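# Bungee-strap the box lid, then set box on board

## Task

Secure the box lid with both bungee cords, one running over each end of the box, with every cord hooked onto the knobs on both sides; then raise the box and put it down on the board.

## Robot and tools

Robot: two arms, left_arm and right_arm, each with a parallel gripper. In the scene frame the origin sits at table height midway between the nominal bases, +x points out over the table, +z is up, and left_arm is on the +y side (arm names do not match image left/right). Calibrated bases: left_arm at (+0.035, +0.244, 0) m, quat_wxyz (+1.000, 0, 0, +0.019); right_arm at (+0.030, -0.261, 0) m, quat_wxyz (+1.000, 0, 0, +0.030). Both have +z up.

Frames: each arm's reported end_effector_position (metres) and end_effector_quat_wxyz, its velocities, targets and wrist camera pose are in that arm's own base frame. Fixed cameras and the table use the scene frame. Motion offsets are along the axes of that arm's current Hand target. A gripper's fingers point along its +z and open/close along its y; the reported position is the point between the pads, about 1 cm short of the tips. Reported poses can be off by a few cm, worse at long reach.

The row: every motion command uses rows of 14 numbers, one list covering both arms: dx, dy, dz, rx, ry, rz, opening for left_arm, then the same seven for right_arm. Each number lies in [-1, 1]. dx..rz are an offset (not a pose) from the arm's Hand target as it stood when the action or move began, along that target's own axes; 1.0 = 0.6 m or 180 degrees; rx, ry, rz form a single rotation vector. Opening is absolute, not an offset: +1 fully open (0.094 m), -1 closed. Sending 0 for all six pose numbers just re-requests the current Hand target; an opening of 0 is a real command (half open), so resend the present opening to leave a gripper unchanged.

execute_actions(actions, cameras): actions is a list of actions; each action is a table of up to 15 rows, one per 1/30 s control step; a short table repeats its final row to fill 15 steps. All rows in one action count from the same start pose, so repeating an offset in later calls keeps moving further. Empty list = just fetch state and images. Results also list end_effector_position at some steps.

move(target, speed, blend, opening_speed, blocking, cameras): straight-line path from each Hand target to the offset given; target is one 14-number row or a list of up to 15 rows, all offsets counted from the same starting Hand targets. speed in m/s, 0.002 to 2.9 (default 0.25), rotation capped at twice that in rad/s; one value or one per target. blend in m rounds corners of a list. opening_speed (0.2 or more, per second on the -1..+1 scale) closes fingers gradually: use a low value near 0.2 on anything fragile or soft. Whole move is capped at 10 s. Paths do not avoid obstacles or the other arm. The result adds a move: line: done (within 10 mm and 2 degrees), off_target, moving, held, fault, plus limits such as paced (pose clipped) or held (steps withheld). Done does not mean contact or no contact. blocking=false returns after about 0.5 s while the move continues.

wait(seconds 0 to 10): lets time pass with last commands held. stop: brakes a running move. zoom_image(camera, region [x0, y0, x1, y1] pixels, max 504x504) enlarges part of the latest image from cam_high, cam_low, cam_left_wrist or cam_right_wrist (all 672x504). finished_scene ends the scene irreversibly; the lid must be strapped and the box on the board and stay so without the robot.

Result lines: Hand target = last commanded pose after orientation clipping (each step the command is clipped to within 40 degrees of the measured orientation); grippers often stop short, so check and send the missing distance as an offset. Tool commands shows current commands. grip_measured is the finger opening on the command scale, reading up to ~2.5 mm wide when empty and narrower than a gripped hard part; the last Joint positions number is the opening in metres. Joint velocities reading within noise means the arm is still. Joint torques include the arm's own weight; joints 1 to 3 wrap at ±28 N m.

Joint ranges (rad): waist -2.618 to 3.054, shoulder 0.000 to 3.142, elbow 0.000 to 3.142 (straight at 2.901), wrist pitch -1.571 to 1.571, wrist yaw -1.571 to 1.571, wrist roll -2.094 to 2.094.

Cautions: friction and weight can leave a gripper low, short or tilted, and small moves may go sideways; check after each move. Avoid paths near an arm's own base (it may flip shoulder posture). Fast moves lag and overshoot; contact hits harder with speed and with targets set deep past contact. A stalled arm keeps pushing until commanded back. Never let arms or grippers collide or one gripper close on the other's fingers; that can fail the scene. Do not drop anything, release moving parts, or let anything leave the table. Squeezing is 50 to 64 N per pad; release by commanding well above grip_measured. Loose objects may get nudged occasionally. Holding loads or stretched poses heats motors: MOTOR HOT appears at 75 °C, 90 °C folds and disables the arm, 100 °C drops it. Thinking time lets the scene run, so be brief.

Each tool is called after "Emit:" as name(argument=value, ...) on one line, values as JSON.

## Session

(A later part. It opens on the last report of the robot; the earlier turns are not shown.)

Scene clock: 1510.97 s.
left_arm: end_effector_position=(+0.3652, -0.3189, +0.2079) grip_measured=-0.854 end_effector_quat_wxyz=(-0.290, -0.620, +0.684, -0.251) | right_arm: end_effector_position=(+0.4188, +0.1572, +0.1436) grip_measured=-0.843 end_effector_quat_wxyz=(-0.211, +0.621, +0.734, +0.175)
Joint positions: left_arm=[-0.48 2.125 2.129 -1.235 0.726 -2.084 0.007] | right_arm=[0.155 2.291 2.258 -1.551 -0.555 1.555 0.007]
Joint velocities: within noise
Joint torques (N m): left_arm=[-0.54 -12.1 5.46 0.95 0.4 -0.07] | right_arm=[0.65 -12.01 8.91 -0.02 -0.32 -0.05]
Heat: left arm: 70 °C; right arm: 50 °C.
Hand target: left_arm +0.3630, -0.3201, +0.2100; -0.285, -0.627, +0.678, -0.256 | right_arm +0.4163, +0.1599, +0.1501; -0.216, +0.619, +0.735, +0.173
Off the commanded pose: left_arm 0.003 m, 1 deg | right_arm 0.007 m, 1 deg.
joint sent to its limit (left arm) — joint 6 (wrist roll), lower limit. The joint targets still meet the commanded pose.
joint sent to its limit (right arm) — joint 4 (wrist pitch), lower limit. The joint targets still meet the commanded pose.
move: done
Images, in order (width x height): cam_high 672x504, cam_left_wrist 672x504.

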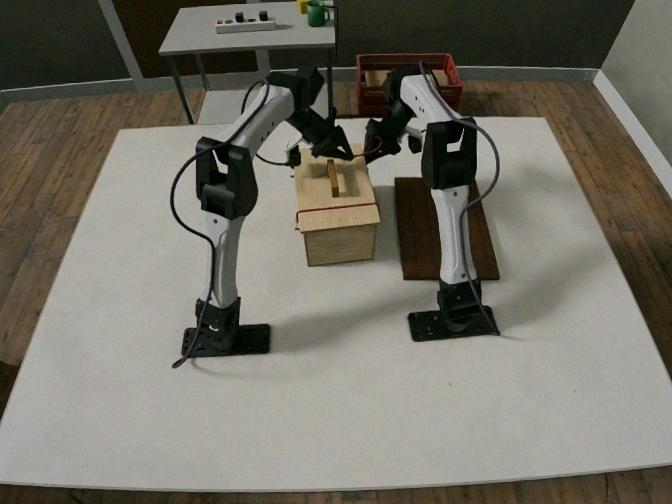

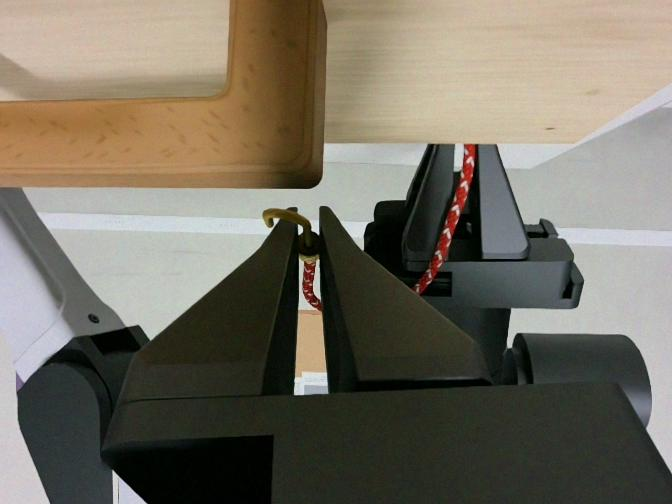

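Emit:
zoom_image(camera="cam_left_wrist", region=[250, 190, 350, 290])

Scaled by 5.040.

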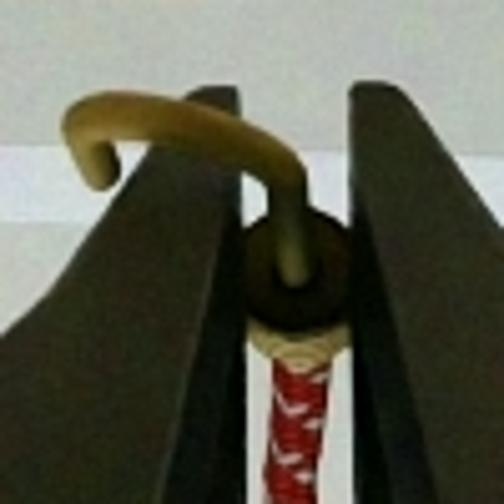

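Emit:
move(target=[[0.0164, -0.0177, -0.0543, 0, 0.0833, 0, -1, 0, 0, 0, 0, 0, 0, -1], [-0.0433, -0.0845, -0.1330, 0.0157, 0.0833, -0.0157, -1, 0, 0, 0, 0, 0, 0, -1], [-0.1572, -0.1086, -0.2232, 0.0398, 0.0833, -0.0305, -1, 0, 0, 0, 0, 0, 0, -1], [-0.2492, -0.1095, -0.1432, 0.0398, 0.0833, -0.0305, -1, 0, 0, 0, 0, 0, 0, -1], [-0.2928, -0.1093, -0.1042, 0.0398, 0.0833, -0.0305, -1, 0, 0, 0, 0, 0, 0, -1]], speed=[0.1, 0.1, 0.1, 0.08, 0.06], blend=[0.01, 0.01, 0.01, 0.01, 0], cameras=["cam_left_wrist", "cam_high", "cam_right_wrist"])

Emit:
zoom_image(camera="cam_left_wrist", region=[180, 90, 360, 290])

Scene clock: 1552.03 s.
left_arm: end_effector_position=(+0.4392, -0.1655, +0.1561) grip_measured=-0.854 end_effector_quat_wxyz=(+0.378, +0.612, -0.575, +0.389) | right_arm: end_effector_position=(+0.4183, +0.1571, +0.1436) grip_measured=-0.843 end_effector_quat_wxyz=(-0.211, +0.621, +0.734, +0.174)
Joint positions: left_arm=[-0.021 2.178 1.818 -1.062 1.142 -1.749 0.007] | right_arm=[0.155 2.291 2.258 -1.553 -0.555 1.555 0.007]
Joint velocities: within noise
Joint torques (N m): left_arm=[0.13 -10.36 4.08 0.77 -0.34 0.11] | right_arm=[0.68 -12 8.88 -0.04 -0.32 -0.05]
Heat: left arm: 72 °C; right arm: 50 °C.
Hand target: left_arm +0.4415, -0.1576, +0.1292; +0.343, +0.636, -0.587, +0.364 | right_arm +0.4163, +0.1599, +0.1501; -0.216, +0.619, +0.735, +0.173
Off the commanded pose: left_arm 0.028 m, 6 deg | right_arm 0.007 m, 1 deg.
joint sent to its limit (right arm) — joint 4 (wrist pitch), lower limit. The joint targets still meet the commanded pose.
move: off_target (left_arm)
Images, in order (width x height): cam_high 672x504, cam_left_wrist 672x504, cam_right_wrist 672x504.

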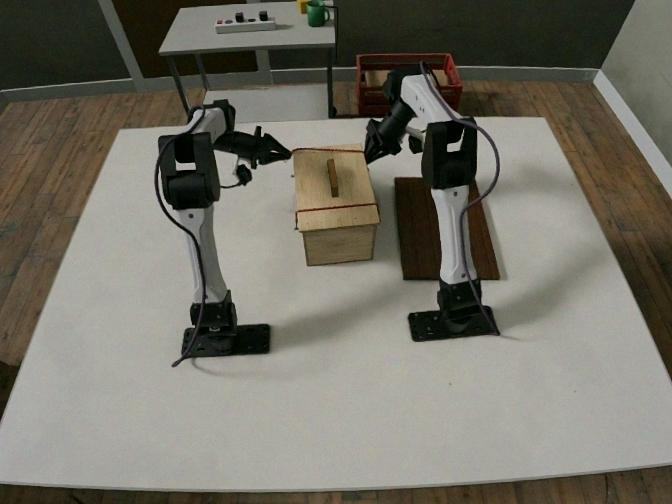

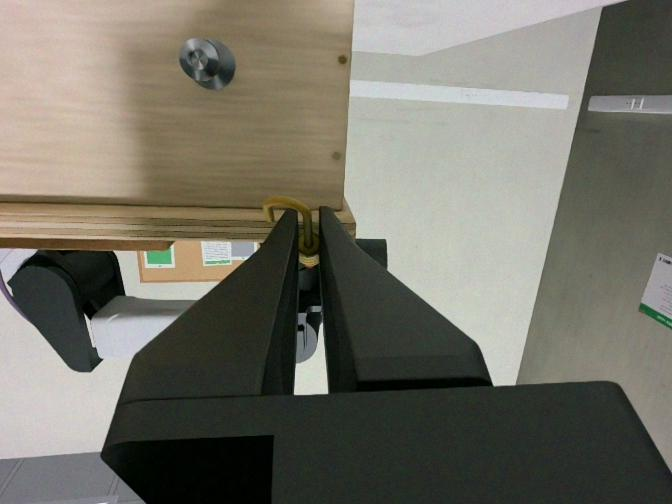

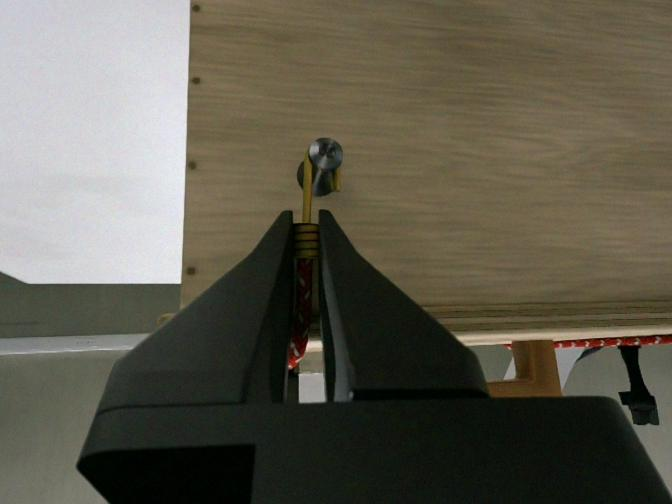

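Scaled by 2.520.

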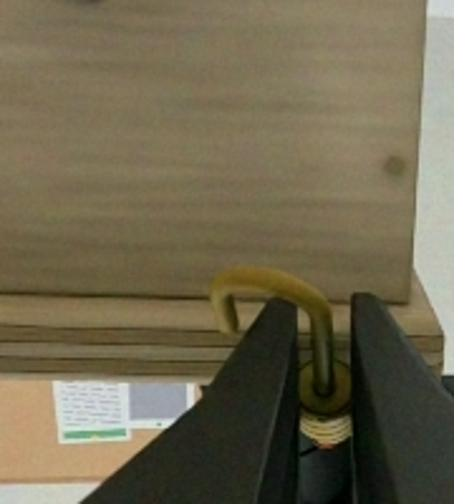

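Emit:
zoom_image(camera="cam_left_wrist", region=[170, 25, 250, 105])

Emit:
zoom_image(camera="cam_high", region=[240, 110, 340, 210])

Scaled by 6.300.

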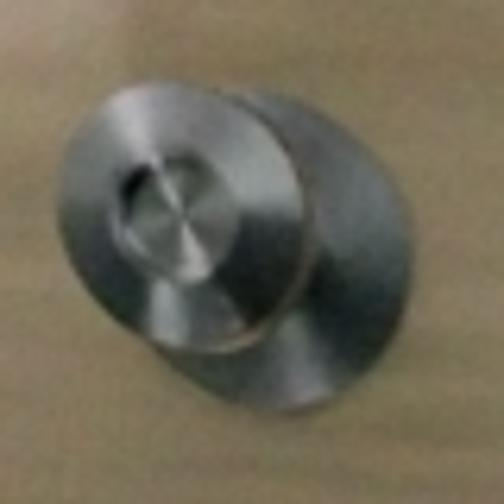

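Scaled by 5.040.

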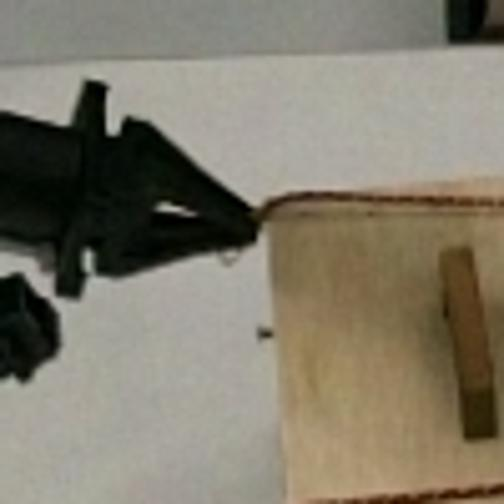

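Emit:
move(target=[-0.0440, -0.0003, 0.0205, 0, 0, 0, -1, 0, 0, 0, 0, 0, 0, -1], speed=0.06, cameras=["cam_left_wrist", "cam_high"])

Emit:
zoom_image(camera="cam_left_wrist", region=[180, 90, 360, 290])

Scene clock: 1566.67 s.
left_arm: end_effector_position=(+0.4409, -0.1624, +0.1351) grip_measured=-0.860 end_effector_quat_wxyz=(+0.364, +0.605, -0.583, +0.401) | right_arm: end_effector_position=(+0.4182, +0.1571, +0.1436) grip_measured=-0.843 end_effector_quat_wxyz=(-0.212, +0.621, +0.734, +0.174)
Joint positions: left_arm=[-0.014 2.178 1.733 -0.95 1.138 -1.735 0.007] | right_arm=[0.155 2.291 2.258 -1.553 -0.555 1.555 0.007]
Joint velocities: within noise
Joint torques (N m): left_arm=[0.08 -8.77 4.05 0.7 -0.32 0.03] | right_arm=[0.65 -11.99 8.9 -0.01 -0.32 -0.05]
Heat: left arm: 67 °C; right arm: 50 °C.
Hand target: left_arm +0.4412, -0.1551, +0.1003; +0.343, +0.636, -0.587, +0.364 | right_arm +0.4163, +0.1599, +0.1501; -0.216, +0.619, +0.735, +0.173
Off the commanded pose: left_arm 0.036 m, 6 deg | right_arm 0.007 m, 1 deg.
joint sent to its limit (right arm) — joint 4 (wrist pitch), lower limit. The joint targets still meet the commanded pose.
move: off_target (left_arm)
Images, in order (width x height): cam_high 672x504, cam_left_wrist 672x504.

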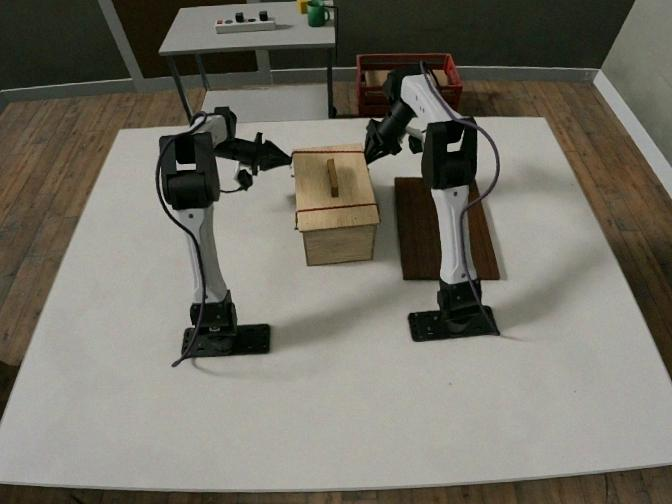

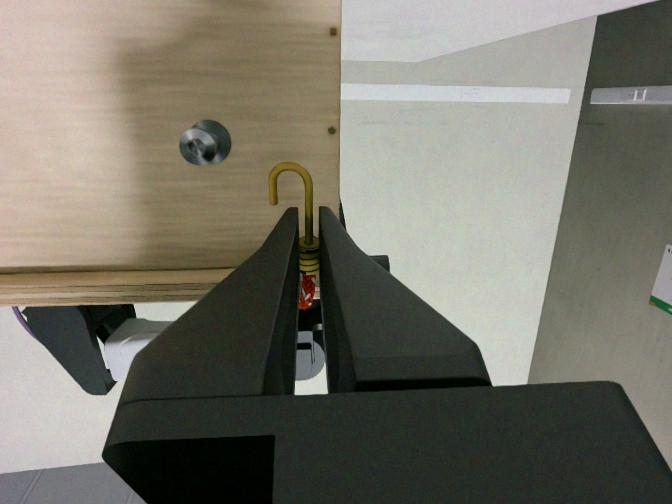

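Scaled by 2.520.

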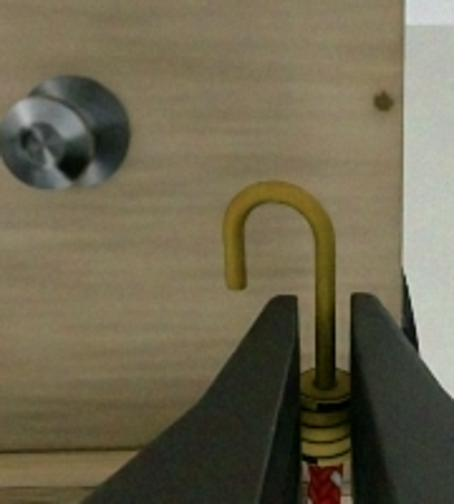

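Emit:
zoom_image(camera="cam_left_wrist", region=[165, 100, 325, 260])

Scaled by 3.150.

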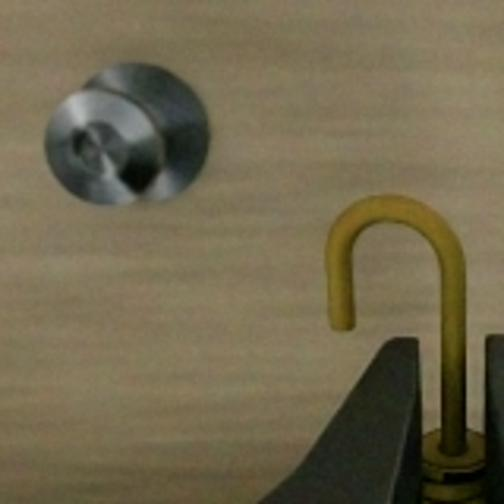

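Emit:
move(target=[-0.0530, 0.0005, 0.0370, 0, -0.1667, 0, -1, 0, 0, 0, 0, 0, 0, -1], speed=0.15, cameras=["cam_left_wrist", "cam_low"])

Emit:
zoom_image(camera="cam_left_wrist", region=[180, 100, 360, 300])

Emit:
zoom_image(camera="cam_low", region=[310, 220, 430, 320])

Scene clock: 1607.83 s.
left_arm: end_effector_position=(+0.4360, -0.1569, +0.0594) grip_measured=-0.984 end_effector_quat_wxyz=(+0.184, +0.706, -0.657, +0.189) | right_arm: end_effector_position=(+0.4181, +0.1571, +0.1436) grip_measured=-0.843 end_effector_quat_wxyz=(-0.212, +0.621, +0.734, +0.174)
Joint positions: left_arm=[-0.16 2.222 1.811 -1.04 0.521 -1.835 0.001] | right_arm=[0.155 2.291 2.258 -1.554 -0.555 1.555 0.007]
Joint velocities: within noise
Joint torques (N m): left_arm=[-0.47 -10.41 9.05 0.3 0.21 -0.09] | right_arm=[0.65 -12 8.88 0 -0.32 -0.05]
Heat: left arm: 61 °C; right arm: 50 °C.
Hand target: left_arm +0.4408, -0.1584, +0.0615; +0.179, +0.709, -0.656, +0.187 | right_arm +0.4163, +0.1599, +0.1501; -0.216, +0.619, +0.735, +0.173
Off the commanded pose: left_arm 0.006 m, 1 deg | right_arm 0.007 m, 1 deg.
joint sent to its limit (right arm) — joint 4 (wrist pitch), lower limit. The joint targets still meet the commanded pose.
move: done
Images, in order (width x height): cam_low 672x504, cam_left_wrist 672x504.

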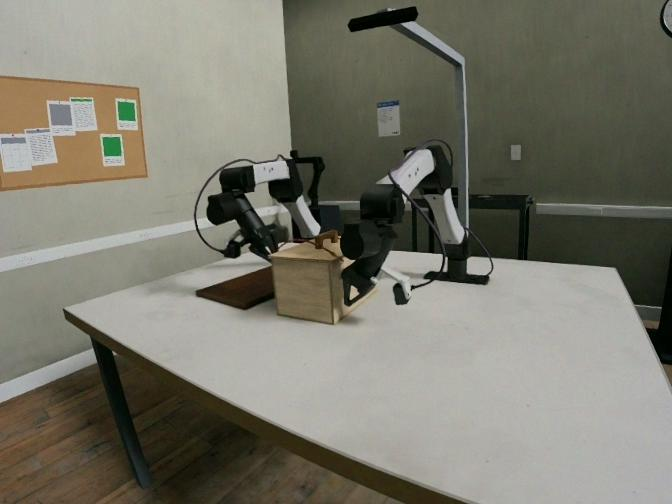

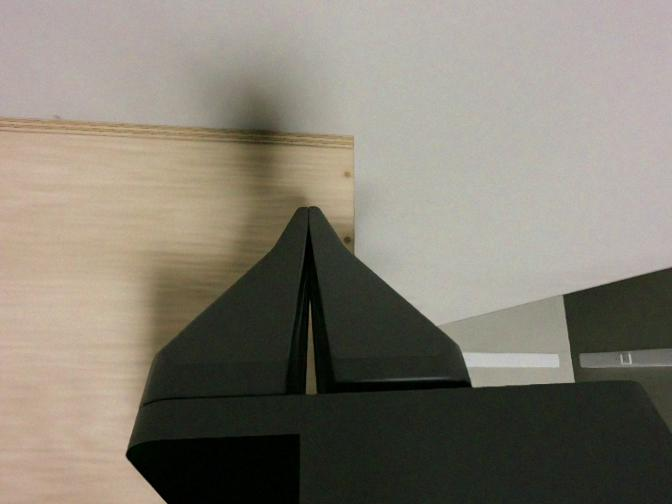

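Scaled by 2.520.

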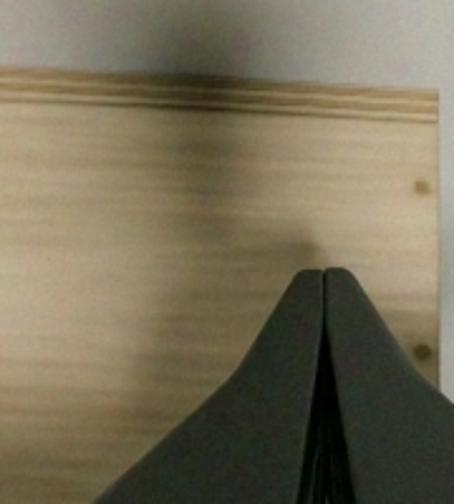

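Scaled by 4.200.

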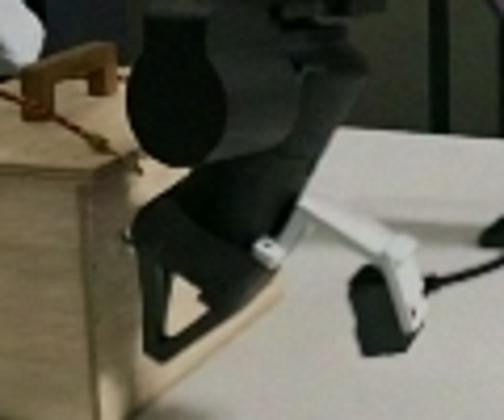

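Emit:
move(target=[0.2133, 0.0300, -0.1900, 0, 0.0833, 0, -1, 0, 0, 0, 0, 0, 0, -1], speed=0.2, cameras=["cam_left_wrist", "cam_high", "cam_low", "cam_right_wrist"])

Emit:
zoom_image(camera="cam_high", region=[270, 120, 390, 240])

Emit:
zoom_image(camera="cam_low", region=[290, 220, 390, 300])

Scene clock: 1612.10 s.
left_arm: end_effector_position=(+0.4284, -0.2117, +0.2109) grip_measured=-0.984 end_effector_quat_wxyz=(+0.262, +0.682, -0.629, +0.266) | right_arm: end_effector_position=(+0.4145, +0.1504, +0.1426) grip_measured=-0.843 end_effector_quat_wxyz=(-0.214, +0.628, +0.730, +0.161)
Joint positions: left_arm=[-0.216 2.201 2.284 -1.408 0.732 -1.961 0.001] | right_arm=[0.146 2.291 2.258 -1.578 -0.541 1.555 0.007]
Joint velocities: within noise
Joint torques (N m): left_arm=[0.08 -11.78 8.96 0.58 0.66 -0.09] | right_arm=[1.43 -12.04 8.7 0.2 -0.45 -0.06]
Heat: left arm: 63 °C; right arm: 50 °C.
Hand target: left_arm +0.4284, -0.2134, +0.2244; +0.263, +0.679, -0.627, +0.277 | right_arm +0.4163, +0.1599, +0.1501; -0.216, +0.619, +0.735, +0.173
Off the commanded pose: left_arm 0.014 m, 1 deg | right_arm 0.012 m, 2 deg.
joint sent to its limit (right arm) — joint 4 (wrist pitch), lower limit. The joint targets still meet the commanded pose.
move: off_target (left_arm, right_arm)

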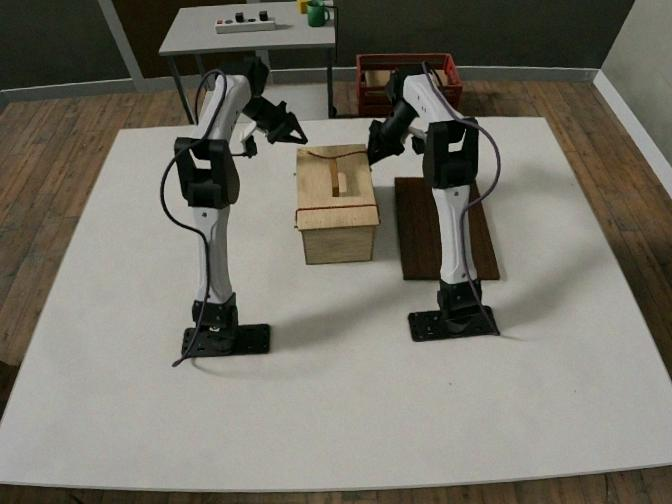

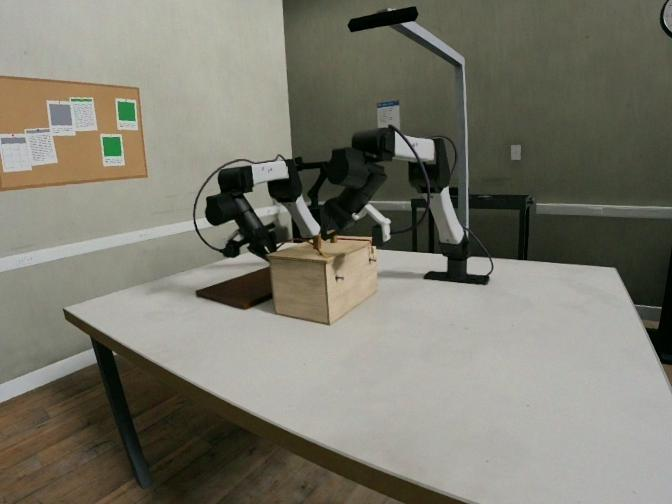

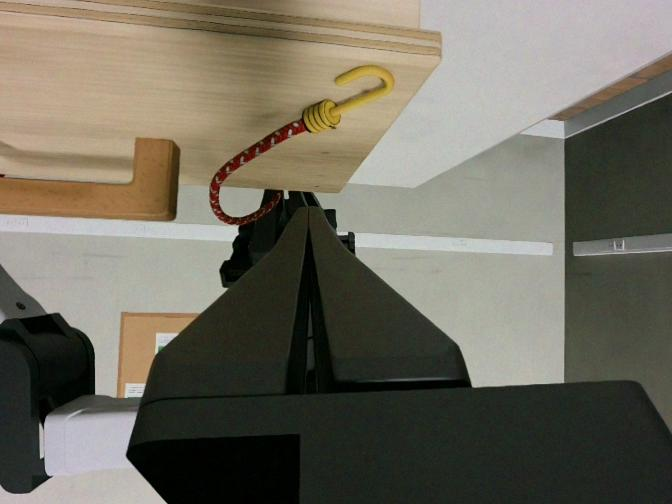

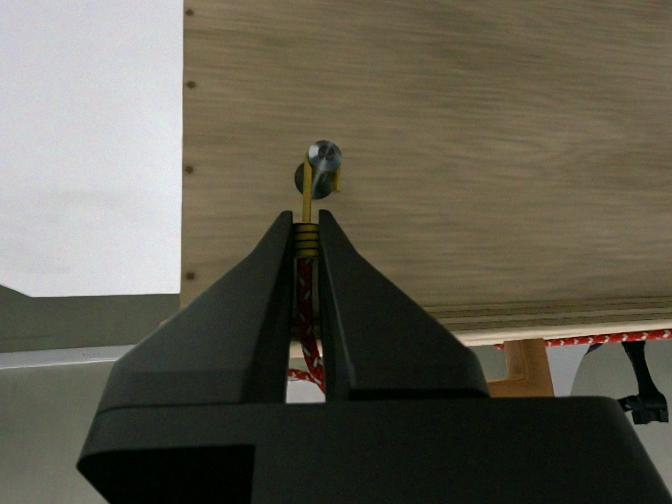

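Scaled by 4.200.

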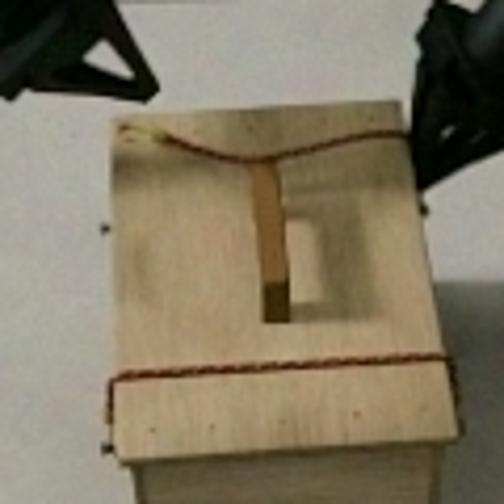

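Scaled by 5.040.

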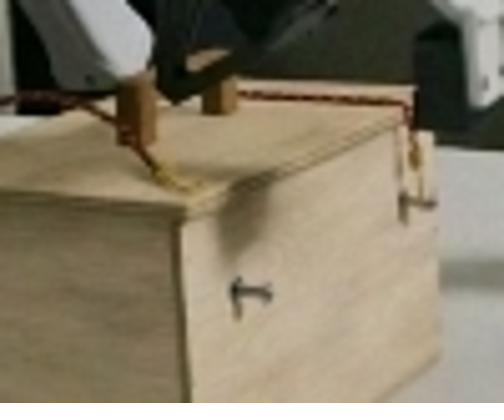

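Emit:
zoom_image(camera="cam_left_wrist", region=[270, 20, 450, 200])

Scaled by 2.800.

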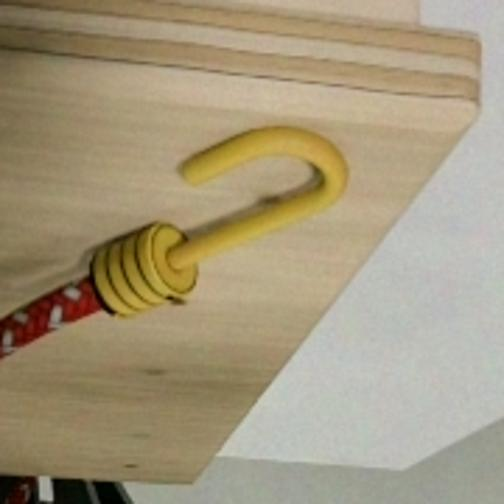

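Emit:
move(target=[-0.0093, -0.0173, -0.0134, -0.0384, -0.0939, 0.0571, -0.25, 0, 0, 0, 0, 0, 0, -1], speed=0.12, cameras=["cam_left_wrist", "cam_high"])

Emit:
zoom_image(camera="cam_left_wrist", region=[220, 60, 400, 240])

Scene clock: 1634.17 s.
left_arm: end_effector_position=(+0.4373, -0.2011, +0.2210) grip_measured=-0.253 end_effector_quat_wxyz=(+0.152, +0.652, -0.701, +0.246) | right_arm: end_effector_position=(+0.4145, +0.1504, +0.1426) grip_measured=-0.843 end_effector_quat_wxyz=(-0.214, +0.628, +0.730, +0.161)
Joint positions: left_arm=[-0.252 2.27 2.525 -1.545 0.522 -1.826 0.035] | right_arm=[0.146 2.291 2.258 -1.578 -0.541 1.555 0.007]
Joint velocities: within noise
Joint torques (N m): left_arm=[-0.66 -10.96 8.44 0.66 0.28 0.11] | right_arm=[1.43 -12.05 8.72 0.2 -0.45 -0.06]
Heat: left arm: 65 °C; right arm: 51 °C.
Hand target: left_arm +0.4380, -0.2029, +0.2262; +0.183, +0.636, -0.732, +0.159 | right_arm +0.4163, +0.1599, +0.1501; -0.216, +0.619, +0.735, +0.173
Off the commanded pose: left_arm 0.005 m, 11 deg | right_arm 0.012 m, 2 deg.
joint sent to its limit (left arm) — joint 4 (wrist pitch), lower limit. The joint targets are off in orientation, not in position.
joint sent to its limit (right arm) — joint 4 (wrist pitch), lower limit. The joint targets still meet the commanded pose.
move: off_target (left_arm, right_arm)
Images, in order (width x height): cam_high 672x504, cam_left_wrist 672x504.

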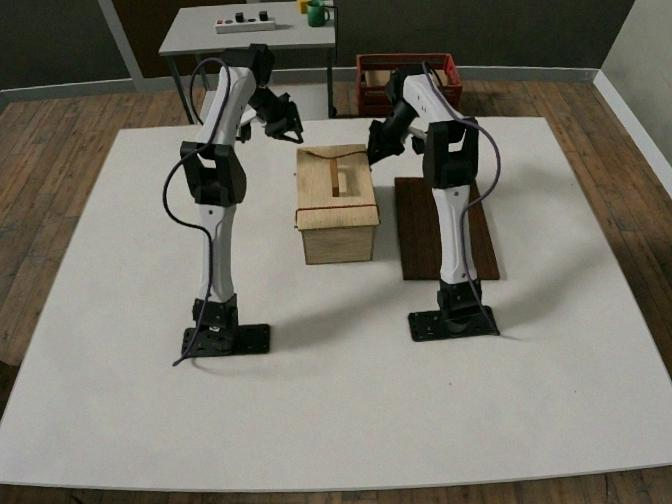

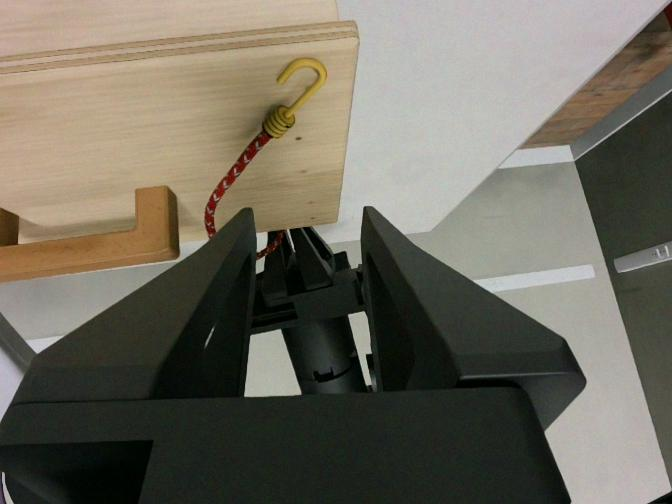

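Scaled by 2.800.

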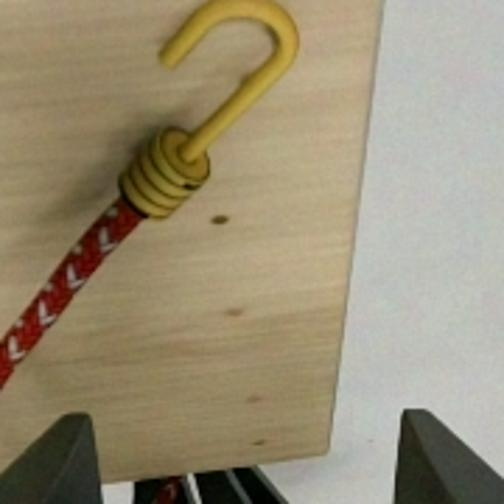

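Emit:
move(target=[0.0318, 0.0018, 0.0664, 0.0417, 0.0111, -0.0785, -0.489, 0, 0, 0, 0, 0, 0, -1], speed=0.12, cameras=["cam_left_wrist", "cam_high"])

Emit:
zoom_image(camera="cam_left_wrist", region=[220, 60, 400, 240])

Scene clock: 1650.70 s.
left_arm: end_effector_position=(+0.4306, -0.2365, +0.1978) grip_measured=-0.486 end_effector_quat_wxyz=(+0.178, +0.717, -0.644, +0.198) | right_arm: end_effector_position=(+0.4145, +0.1504, +0.1426) grip_measured=-0.843 end_effector_quat_wxyz=(-0.214, +0.628, +0.730, +0.161)
Joint positions: left_arm=[-0.339 2.338 2.564 -1.546 0.482 -2.08 0.024] | right_arm=[0.146 2.291 2.258 -1.578 -0.541 1.555 0.007]
Joint velocities: within noise
Joint torques (N m): left_arm=[-0.4 -10.93 8.46 0.58 0.25 -0.12] | right_arm=[1.43 -12.04 8.7 0.2 -0.45 -0.06]
Heat: left arm: 70 °C; right arm: 51 °C.
Hand target: left_arm +0.4320, -0.2381, +0.1999; +0.172, +0.729, -0.634, +0.194 | right_arm +0.4163, +0.1599, +0.1501; -0.216, +0.619, +0.735, +0.173
Off the commanded pose: left_arm 0.003 m, 2 deg | right_arm 0.012 m, 2 deg.
joint sent to its limit (left arm) — joint 4 (wrist pitch), lower limit; joint 6 (wrist roll), lower limit. The joint targets still meet the commanded pose.
joint sent to its limit (right arm) — joint 4 (wrist pitch), lower limit. The joint targets still meet the commanded pose.
move: off_target (right_arm)
Images, in order (width x height): cam_high 672x504, cam_left_wrist 672x504.

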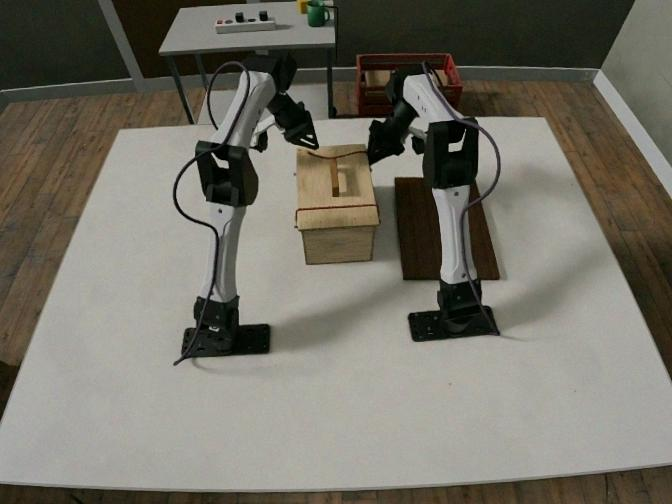

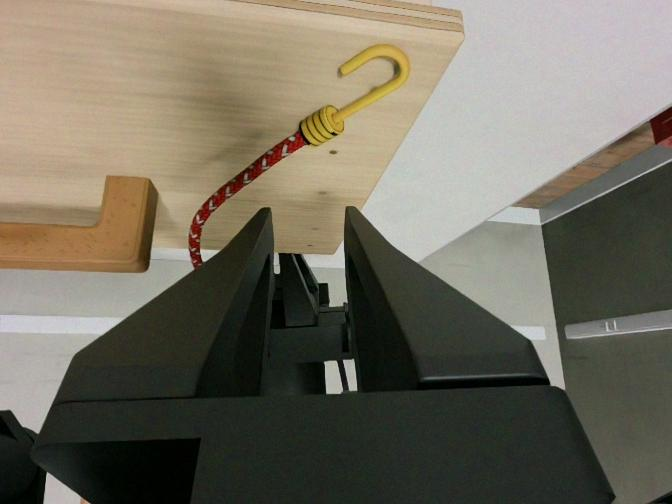

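Scaled by 2.800.

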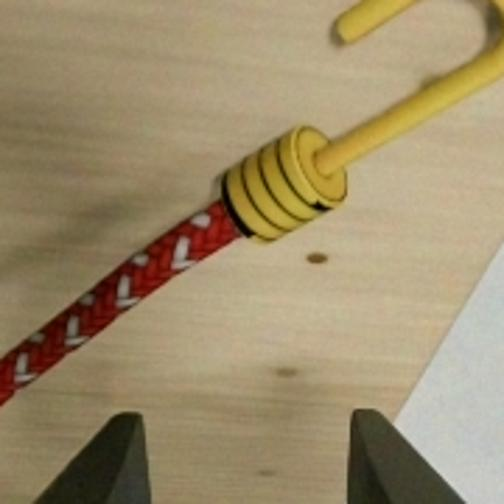

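Emit:
execute_actions(actions=[], cameras=["cam_left_wrist"])

Scene clock: 1658.17 s.
left_arm: end_effector_position=(+0.4306, -0.2365, +0.1979) grip_measured=-0.486 end_effector_quat_wxyz=(+0.178, +0.718, -0.644, +0.198) | right_arm: end_effector_position=(+0.4145, +0.1504, +0.1426) grip_measured=-0.843 end_effector_quat_wxyz=(-0.214, +0.628, +0.730, +0.161)
Joint positions: left_arm=[-0.339 2.338 2.564 -1.546 0.482 -2.081 0.024] | right_arm=[0.146 2.291 2.258 -1.578 -0.541 1.555 0.007]
Joint velocities: within noise
Joint torques (N m): left_arm=[-0.42 -10.91 8.43 0.58 0.25 -0.1] | right_arm=[1.43 -12.07 8.69 0.19 -0.45 -0.06]
Heat: left arm: 71 °C; right arm: 51 °C.
Hand target: left_arm +0.4320, -0.2381, +0.2000; +0.172, +0.729, -0.633, +0.194 | right_arm +0.4163, +0.1599, +0.1501; -0.216, +0.619, +0.735, +0.173
Tool commands: left_gripper/opening=-0.489 right_gripper/opening=-1.0
Off the commanded pose: left_arm 0.003 m, 2 deg | right_arm 0.012 m, 2 deg.
Images, in order (width x height): cam_left_wrist 672x504.

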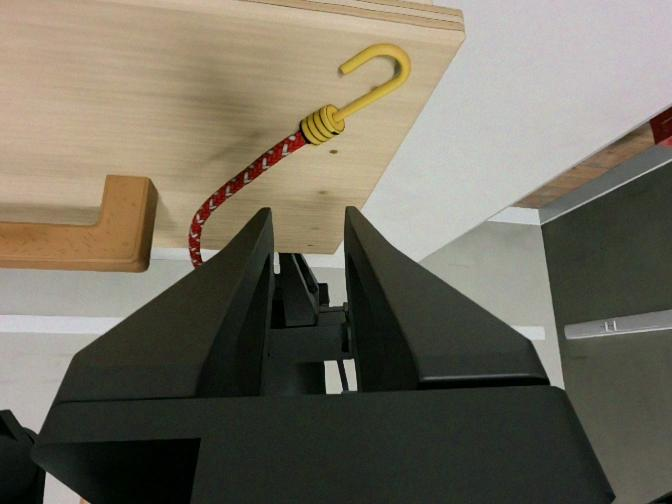

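Emit:
zoom_image(camera="cam_left_wrist", region=[260, 10, 480, 175])

Scaled by 2.291.

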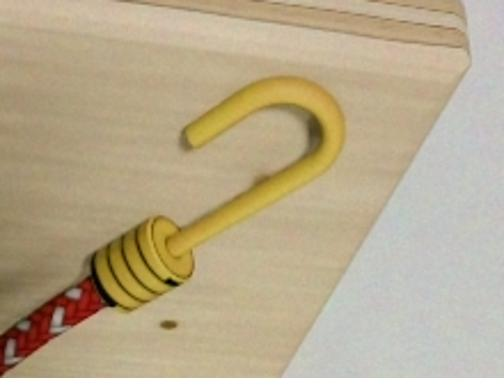

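Emit:
move(target=[-0.0481, -0.0283, -0.0030, 0, 0, 0, -0.404, 0, 0, 0, 0, 0, 0, -1], speed=0.08, cameras=["cam_left_wrist"])

Scene clock: 1694.03 s.
left_arm: end_effector_position=(+0.4445, -0.2107, +0.1946) grip_measured=-0.407 end_effector_quat_wxyz=(+0.171, +0.728, -0.632, +0.202) | right_arm: end_effector_position=(+0.4145, +0.1504, +0.1426) grip_measured=-0.843 end_effector_quat_wxyz=(-0.214, +0.628, +0.730, +0.161)
Joint positions: left_arm=[-0.28 2.345 2.564 -1.546 0.482 -2.053 0.028] | right_arm=[0.146 2.291 2.258 -1.578 -0.541 1.555 0.007]
Joint velocities: within noise
Joint torques (N m): left_arm=[-0.09 -10.89 5.48 0.7 0.29 0.1] | right_arm=[1.43 -12.05 8.72 0.2 -0.45 -0.06]
Heat: left arm: 72 °C; right arm: 51 °C.
Hand target: left_arm +0.4452, -0.2100, +0.1869; +0.172, +0.729, -0.633, +0.194 | right_arm +0.4163, +0.1599, +0.1501; -0.216, +0.619, +0.735, +0.173
Off the commanded pose: left_arm 0.008 m, 1 deg | right_arm 0.012 m, 2 deg.
joint sent to its limit (right arm) — joint 4 (wrist pitch), lower limit. The joint targets still meet the commanded pose.
move: off_target (right_arm)
Images, in order (width x height): cam_left_wrist 672x504.

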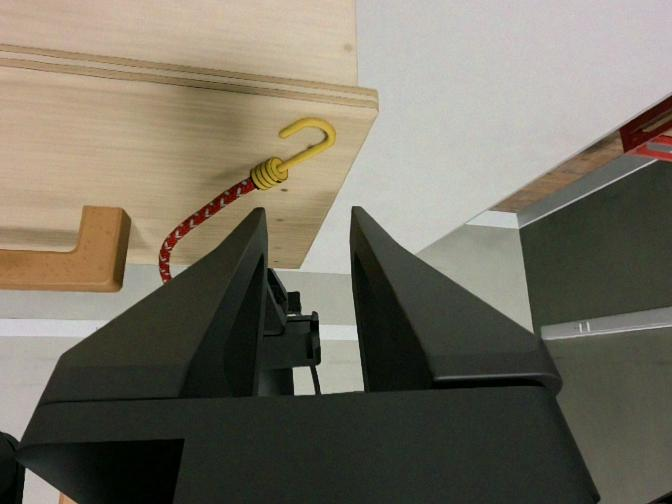

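Emit:
move(target=[-0.0162, -0.0006, 0.0214, 0, 0, 0, -0.404, 0, 0, 0, 0, 0, 0, -1], speed=0.06, cameras=["cam_left_wrist"])

Scene clock: 1696.23 s.
left_arm: end_effector_position=(+0.4459, -0.2131, +0.1739) grip_measured=-0.407 end_effector_quat_wxyz=(+0.179, +0.726, -0.634, +0.199) | right_arm: end_effector_position=(+0.4145, +0.1504, +0.1426) grip_measured=-0.843 end_effector_quat_wxyz=(-0.214, +0.628, +0.730, +0.161)
Joint positions: left_arm=[-0.28 2.314 2.418 -1.445 0.496 -2.044 0.028] | right_arm=[0.146 2.291 2.258 -1.578 -0.541 1.555 0.007]
Joint velocities: within noise
Joint torques (N m): left_arm=[0.31 -12.85 4.16 0.73 0.19 0.09] | right_arm=[1.42 -12.05 8.7 0.2 -0.45 -0.06]
Heat: left arm: 72 °C; right arm: 51 °C.
Hand target: left_arm +0.4452, -0.2080, +0.1710; +0.172, +0.729, -0.633, +0.194 | right_arm +0.4163, +0.1599, +0.1501; -0.216, +0.619, +0.735, +0.173
Off the commanded pose: left_arm 0.006 m, 1 deg | right_arm 0.012 m, 2 deg.
joint sent to its limit (right arm) — joint 4 (wrist pitch), lower limit. The joint targets still meet the commanded pose.
move: off_target (right_arm)
Images, in order (width x height): cam_left_wrist 672x504.

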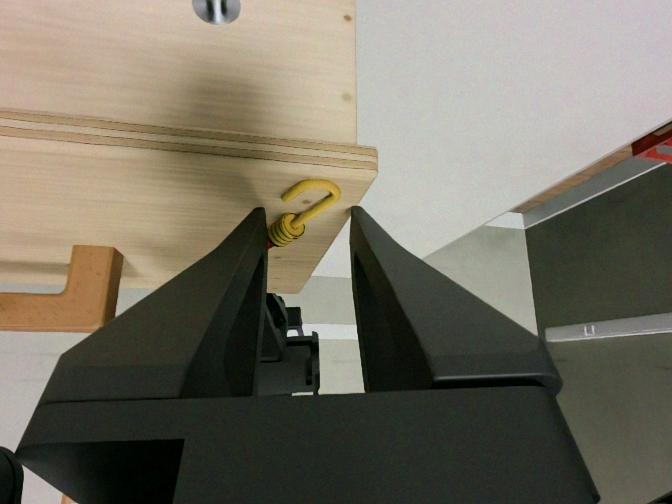

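Emit:
zoom_image(camera="cam_left_wrist", region=[230, 160, 390, 280])

Scaled by 3.150.

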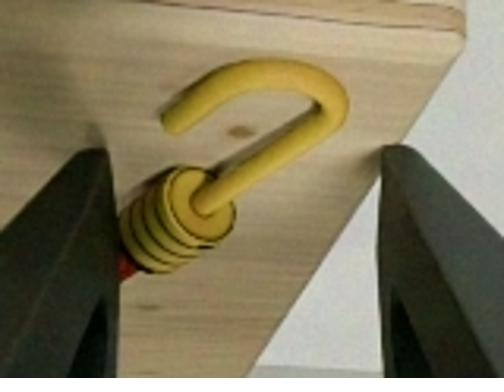

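Emit:
move(target=[-0.0072, -0.0055, -0.0042, 0, 0, 0, -0.277, 0, 0, 0, 0, 0, 0, -1], speed=0.05, cameras=["cam_left_wrist"])

Scene clock: 1711.00 s.
left_arm: end_effector_position=(+0.4479, -0.2095, +0.1739) grip_measured=-0.280 end_effector_quat_wxyz=(+0.177, +0.726, -0.634, +0.201) | right_arm: end_effector_position=(+0.4145, +0.1504, +0.1426) grip_measured=-0.843 end_effector_quat_wxyz=(-0.214, +0.628, +0.730, +0.161)
Joint positions: left_arm=[-0.272 2.314 2.418 -1.444 0.495 -2.036 0.034] | right_arm=[0.146 2.291 2.258 -1.578 -0.541 1.555 0.007]
Joint velocities: within noise
Joint torques (N m): left_arm=[0.73 -12.11 5.53 0.58 0.21 0.17] | right_arm=[1.43 -12.05 8.7 0.2 -0.45 -0.06]
Heat: left arm: 72 °C; right arm: 52 °C.
Hand target: left_arm +0.4478, -0.2025, +0.1711; +0.172, +0.729, -0.633, +0.194 | right_arm +0.4163, +0.1599, +0.1501; -0.216, +0.619, +0.735, +0.173
Off the commanded pose: left_arm 0.007 m, 1 deg | right_arm 0.012 m, 2 deg.
joint sent to its limit (right arm) — joint 4 (wrist pitch), lower limit. The joint targets still meet the commanded pose.
move: off_target (right_arm)
Images, in order (width x height): cam_left_wrist 672x504.

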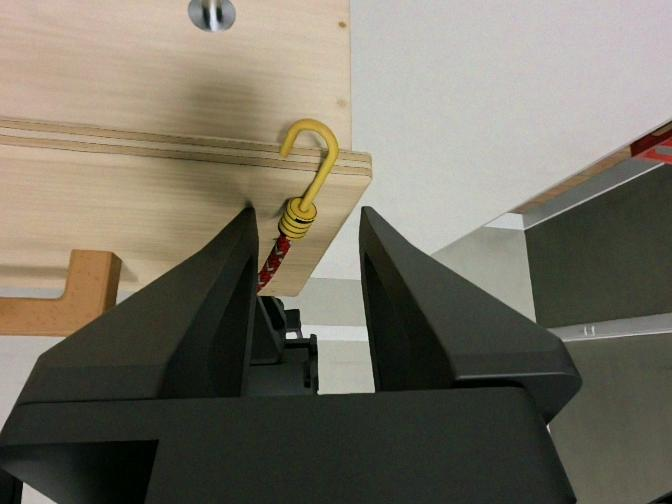

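Emit:
zoom_image(camera="cam_left_wrist", region=[220, 100, 400, 310])

Scaled by 2.400.

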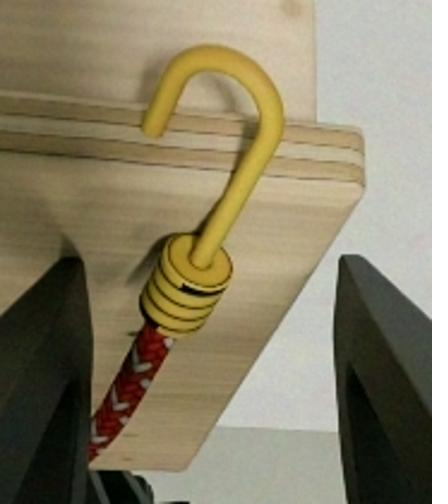

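Emit:
zoom_image(camera="cam_left_wrist", region=[265, 105, 350, 250])

Emit:
zoom_image(camera="cam_left_wrist", region=[150, 0, 290, 100])

Scaled by 3.476.

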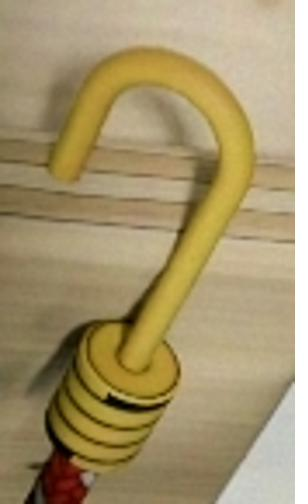

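Scaled by 3.600.

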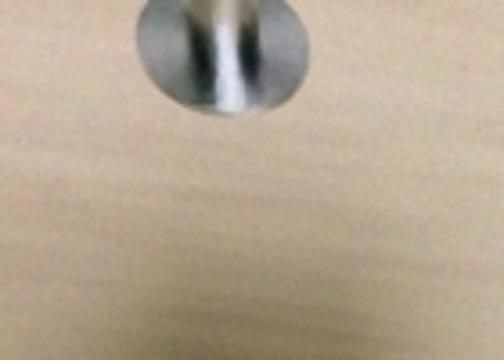

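Emit:
move(target=[-0.00865, 0.0061, -0.0086, -0.0058, -0.0129, 0.0101, -0.277, 0, 0, 0, 0, 0, 0, -1], speed=0.05, cameras=["cam_left_wrist"])

Scene clock: 1732.40 s.
left_arm: end_effector_position=(+0.4404, -0.2016, +0.1749) grip_measured=-0.280 end_effector_quat_wxyz=(+0.169, +0.718, -0.650, +0.183) | right_arm: end_effector_position=(+0.4145, +0.1504, +0.1426) grip_measured=-0.843 end_effector_quat_wxyz=(-0.214, +0.628, +0.730, +0.161)
Joint positions: left_arm=[-0.268 2.321 2.452 -1.512 0.469 -1.983 0.034] | right_arm=[0.146 2.291 2.258 -1.578 -0.541 1.555 0.007]
Joint velocities: within noise
Joint torques (N m): left_arm=[0.54 -10.5 8.4 0.42 0.17 0.11] | right_arm=[1.43 -12.05 8.7 0.2 -0.45 -0.05]
Heat: left arm: 72 °C; right arm: 52 °C.
Hand target: left_arm +0.4432, -0.1961, +0.1729; +0.163, +0.721, -0.650, +0.176 | right_arm +0.4163, +0.1599, +0.1501; -0.216, +0.619, +0.735, +0.173
Off the commanded pose: left_arm 0.007 m, 1 deg | right_arm 0.012 m, 2 deg.
joint sent to its limit (right arm) — joint 4 (wrist pitch), lower limit. The joint targets still meet the commanded pose.
move: off_target (right_arm)
Images, in order (width x height): cam_left_wrist 672x504.

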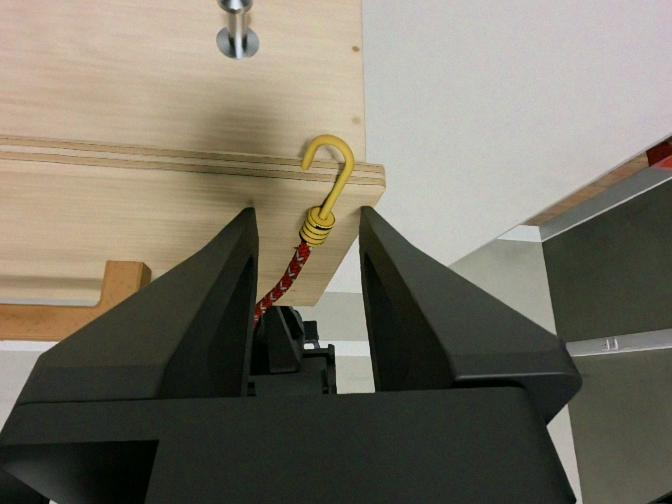

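Emit:
move(target=[-0.0045, -0.0053, 0.0153, 0, 0, 0, -0.35, 0, 0, 0, 0, 0, 0, -1], speed=0.05, cameras=["cam_left_wrist"])

Scene clock: 1739.17 s.
left_arm: end_effector_position=(+0.4421, -0.2018, +0.1748) grip_measured=-0.347 end_effector_quat_wxyz=(+0.167, +0.717, -0.651, +0.185) | right_arm: end_effector_position=(+0.4145, +0.1504, +0.1426) grip_measured=-0.843 end_effector_quat_wxyz=(-0.214, +0.628, +0.730, +0.161)
Joint positions: left_arm=[-0.268 2.322 2.453 -1.505 0.468 -1.983 0.031] | right_arm=[0.146 2.291 2.258 -1.578 -0.541 1.555 0.007]
Joint velocities: within noise
Joint torques (N m): left_arm=[0.44 -10.26 5.68 0.7 0.19 0.09] | right_arm=[1.42 -12.05 8.7 0.2 -0.45 -0.06]
Heat: left arm: 73 °C; right arm: 52 °C.
Hand target: left_arm +0.4465, -0.1977, +0.1634; +0.162, +0.721, -0.650, +0.176 | right_arm +0.4163, +0.1599, +0.1501; -0.216, +0.619, +0.735, +0.173
Off the commanded pose: left_arm 0.013 m, 1 deg | right_arm 0.012 m, 2 deg.
joint sent to its limit (right arm) — joint 4 (wrist pitch), lower limit. The joint targets still meet the commanded pose.
move: off_target (left_arm, right_arm)
Images, in order (width x height): cam_left_wrist 672x504.

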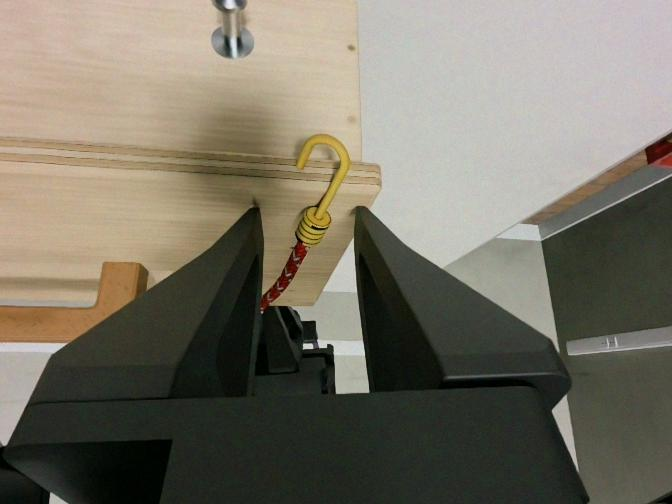

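Emit:
move(target=[-0.0022, -0.0024, 0.0073, 0, 0, 0, -0.45, 0, 0, 0, 0, 0, 0, -1], speed=0.04, cameras=["cam_left_wrist"])

Scene clock: 1741.00 s.
left_arm: end_effector_position=(+0.4455, -0.2026, +0.1742) grip_measured=-0.447 end_effector_quat_wxyz=(+0.164, +0.716, -0.652, +0.191) | right_arm: end_effector_position=(+0.4145, +0.1504, +0.1426) grip_measured=-0.843 end_effector_quat_wxyz=(-0.214, +0.628, +0.730, +0.161)
Joint positions: left_arm=[-0.268 2.323 2.45 -1.488 0.467 -1.983 0.026] | right_arm=[0.146 2.291 2.258 -1.578 -0.541 1.555 0.007]
Joint velocities: within noise
Joint torques (N m): left_arm=[0.36 -10.36 4.52 0.71 0.18 0.09] | right_arm=[1.43 -12.05 8.7 0.2 -0.45 -0.06]
Heat: left arm: 73 °C; right arm: 52 °C.
Hand target: left_arm +0.4480, -0.1984, +0.1590; +0.162, +0.721, -0.650, +0.176 | right_arm +0.4163, +0.1599, +0.1501; -0.216, +0.619, +0.735, +0.173
Off the commanded pose: left_arm 0.016 m, 2 deg | right_arm 0.012 m, 2 deg.
joint sent to its limit (right arm) — joint 4 (wrist pitch), lower limit. The joint targets still meet the commanded pose.
move: off_target (left_arm, right_arm)
Images, in order (width x height): cam_left_wrist 672x504.

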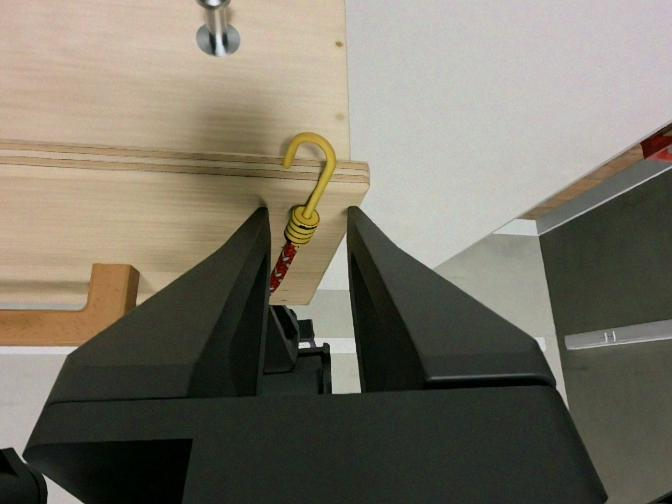

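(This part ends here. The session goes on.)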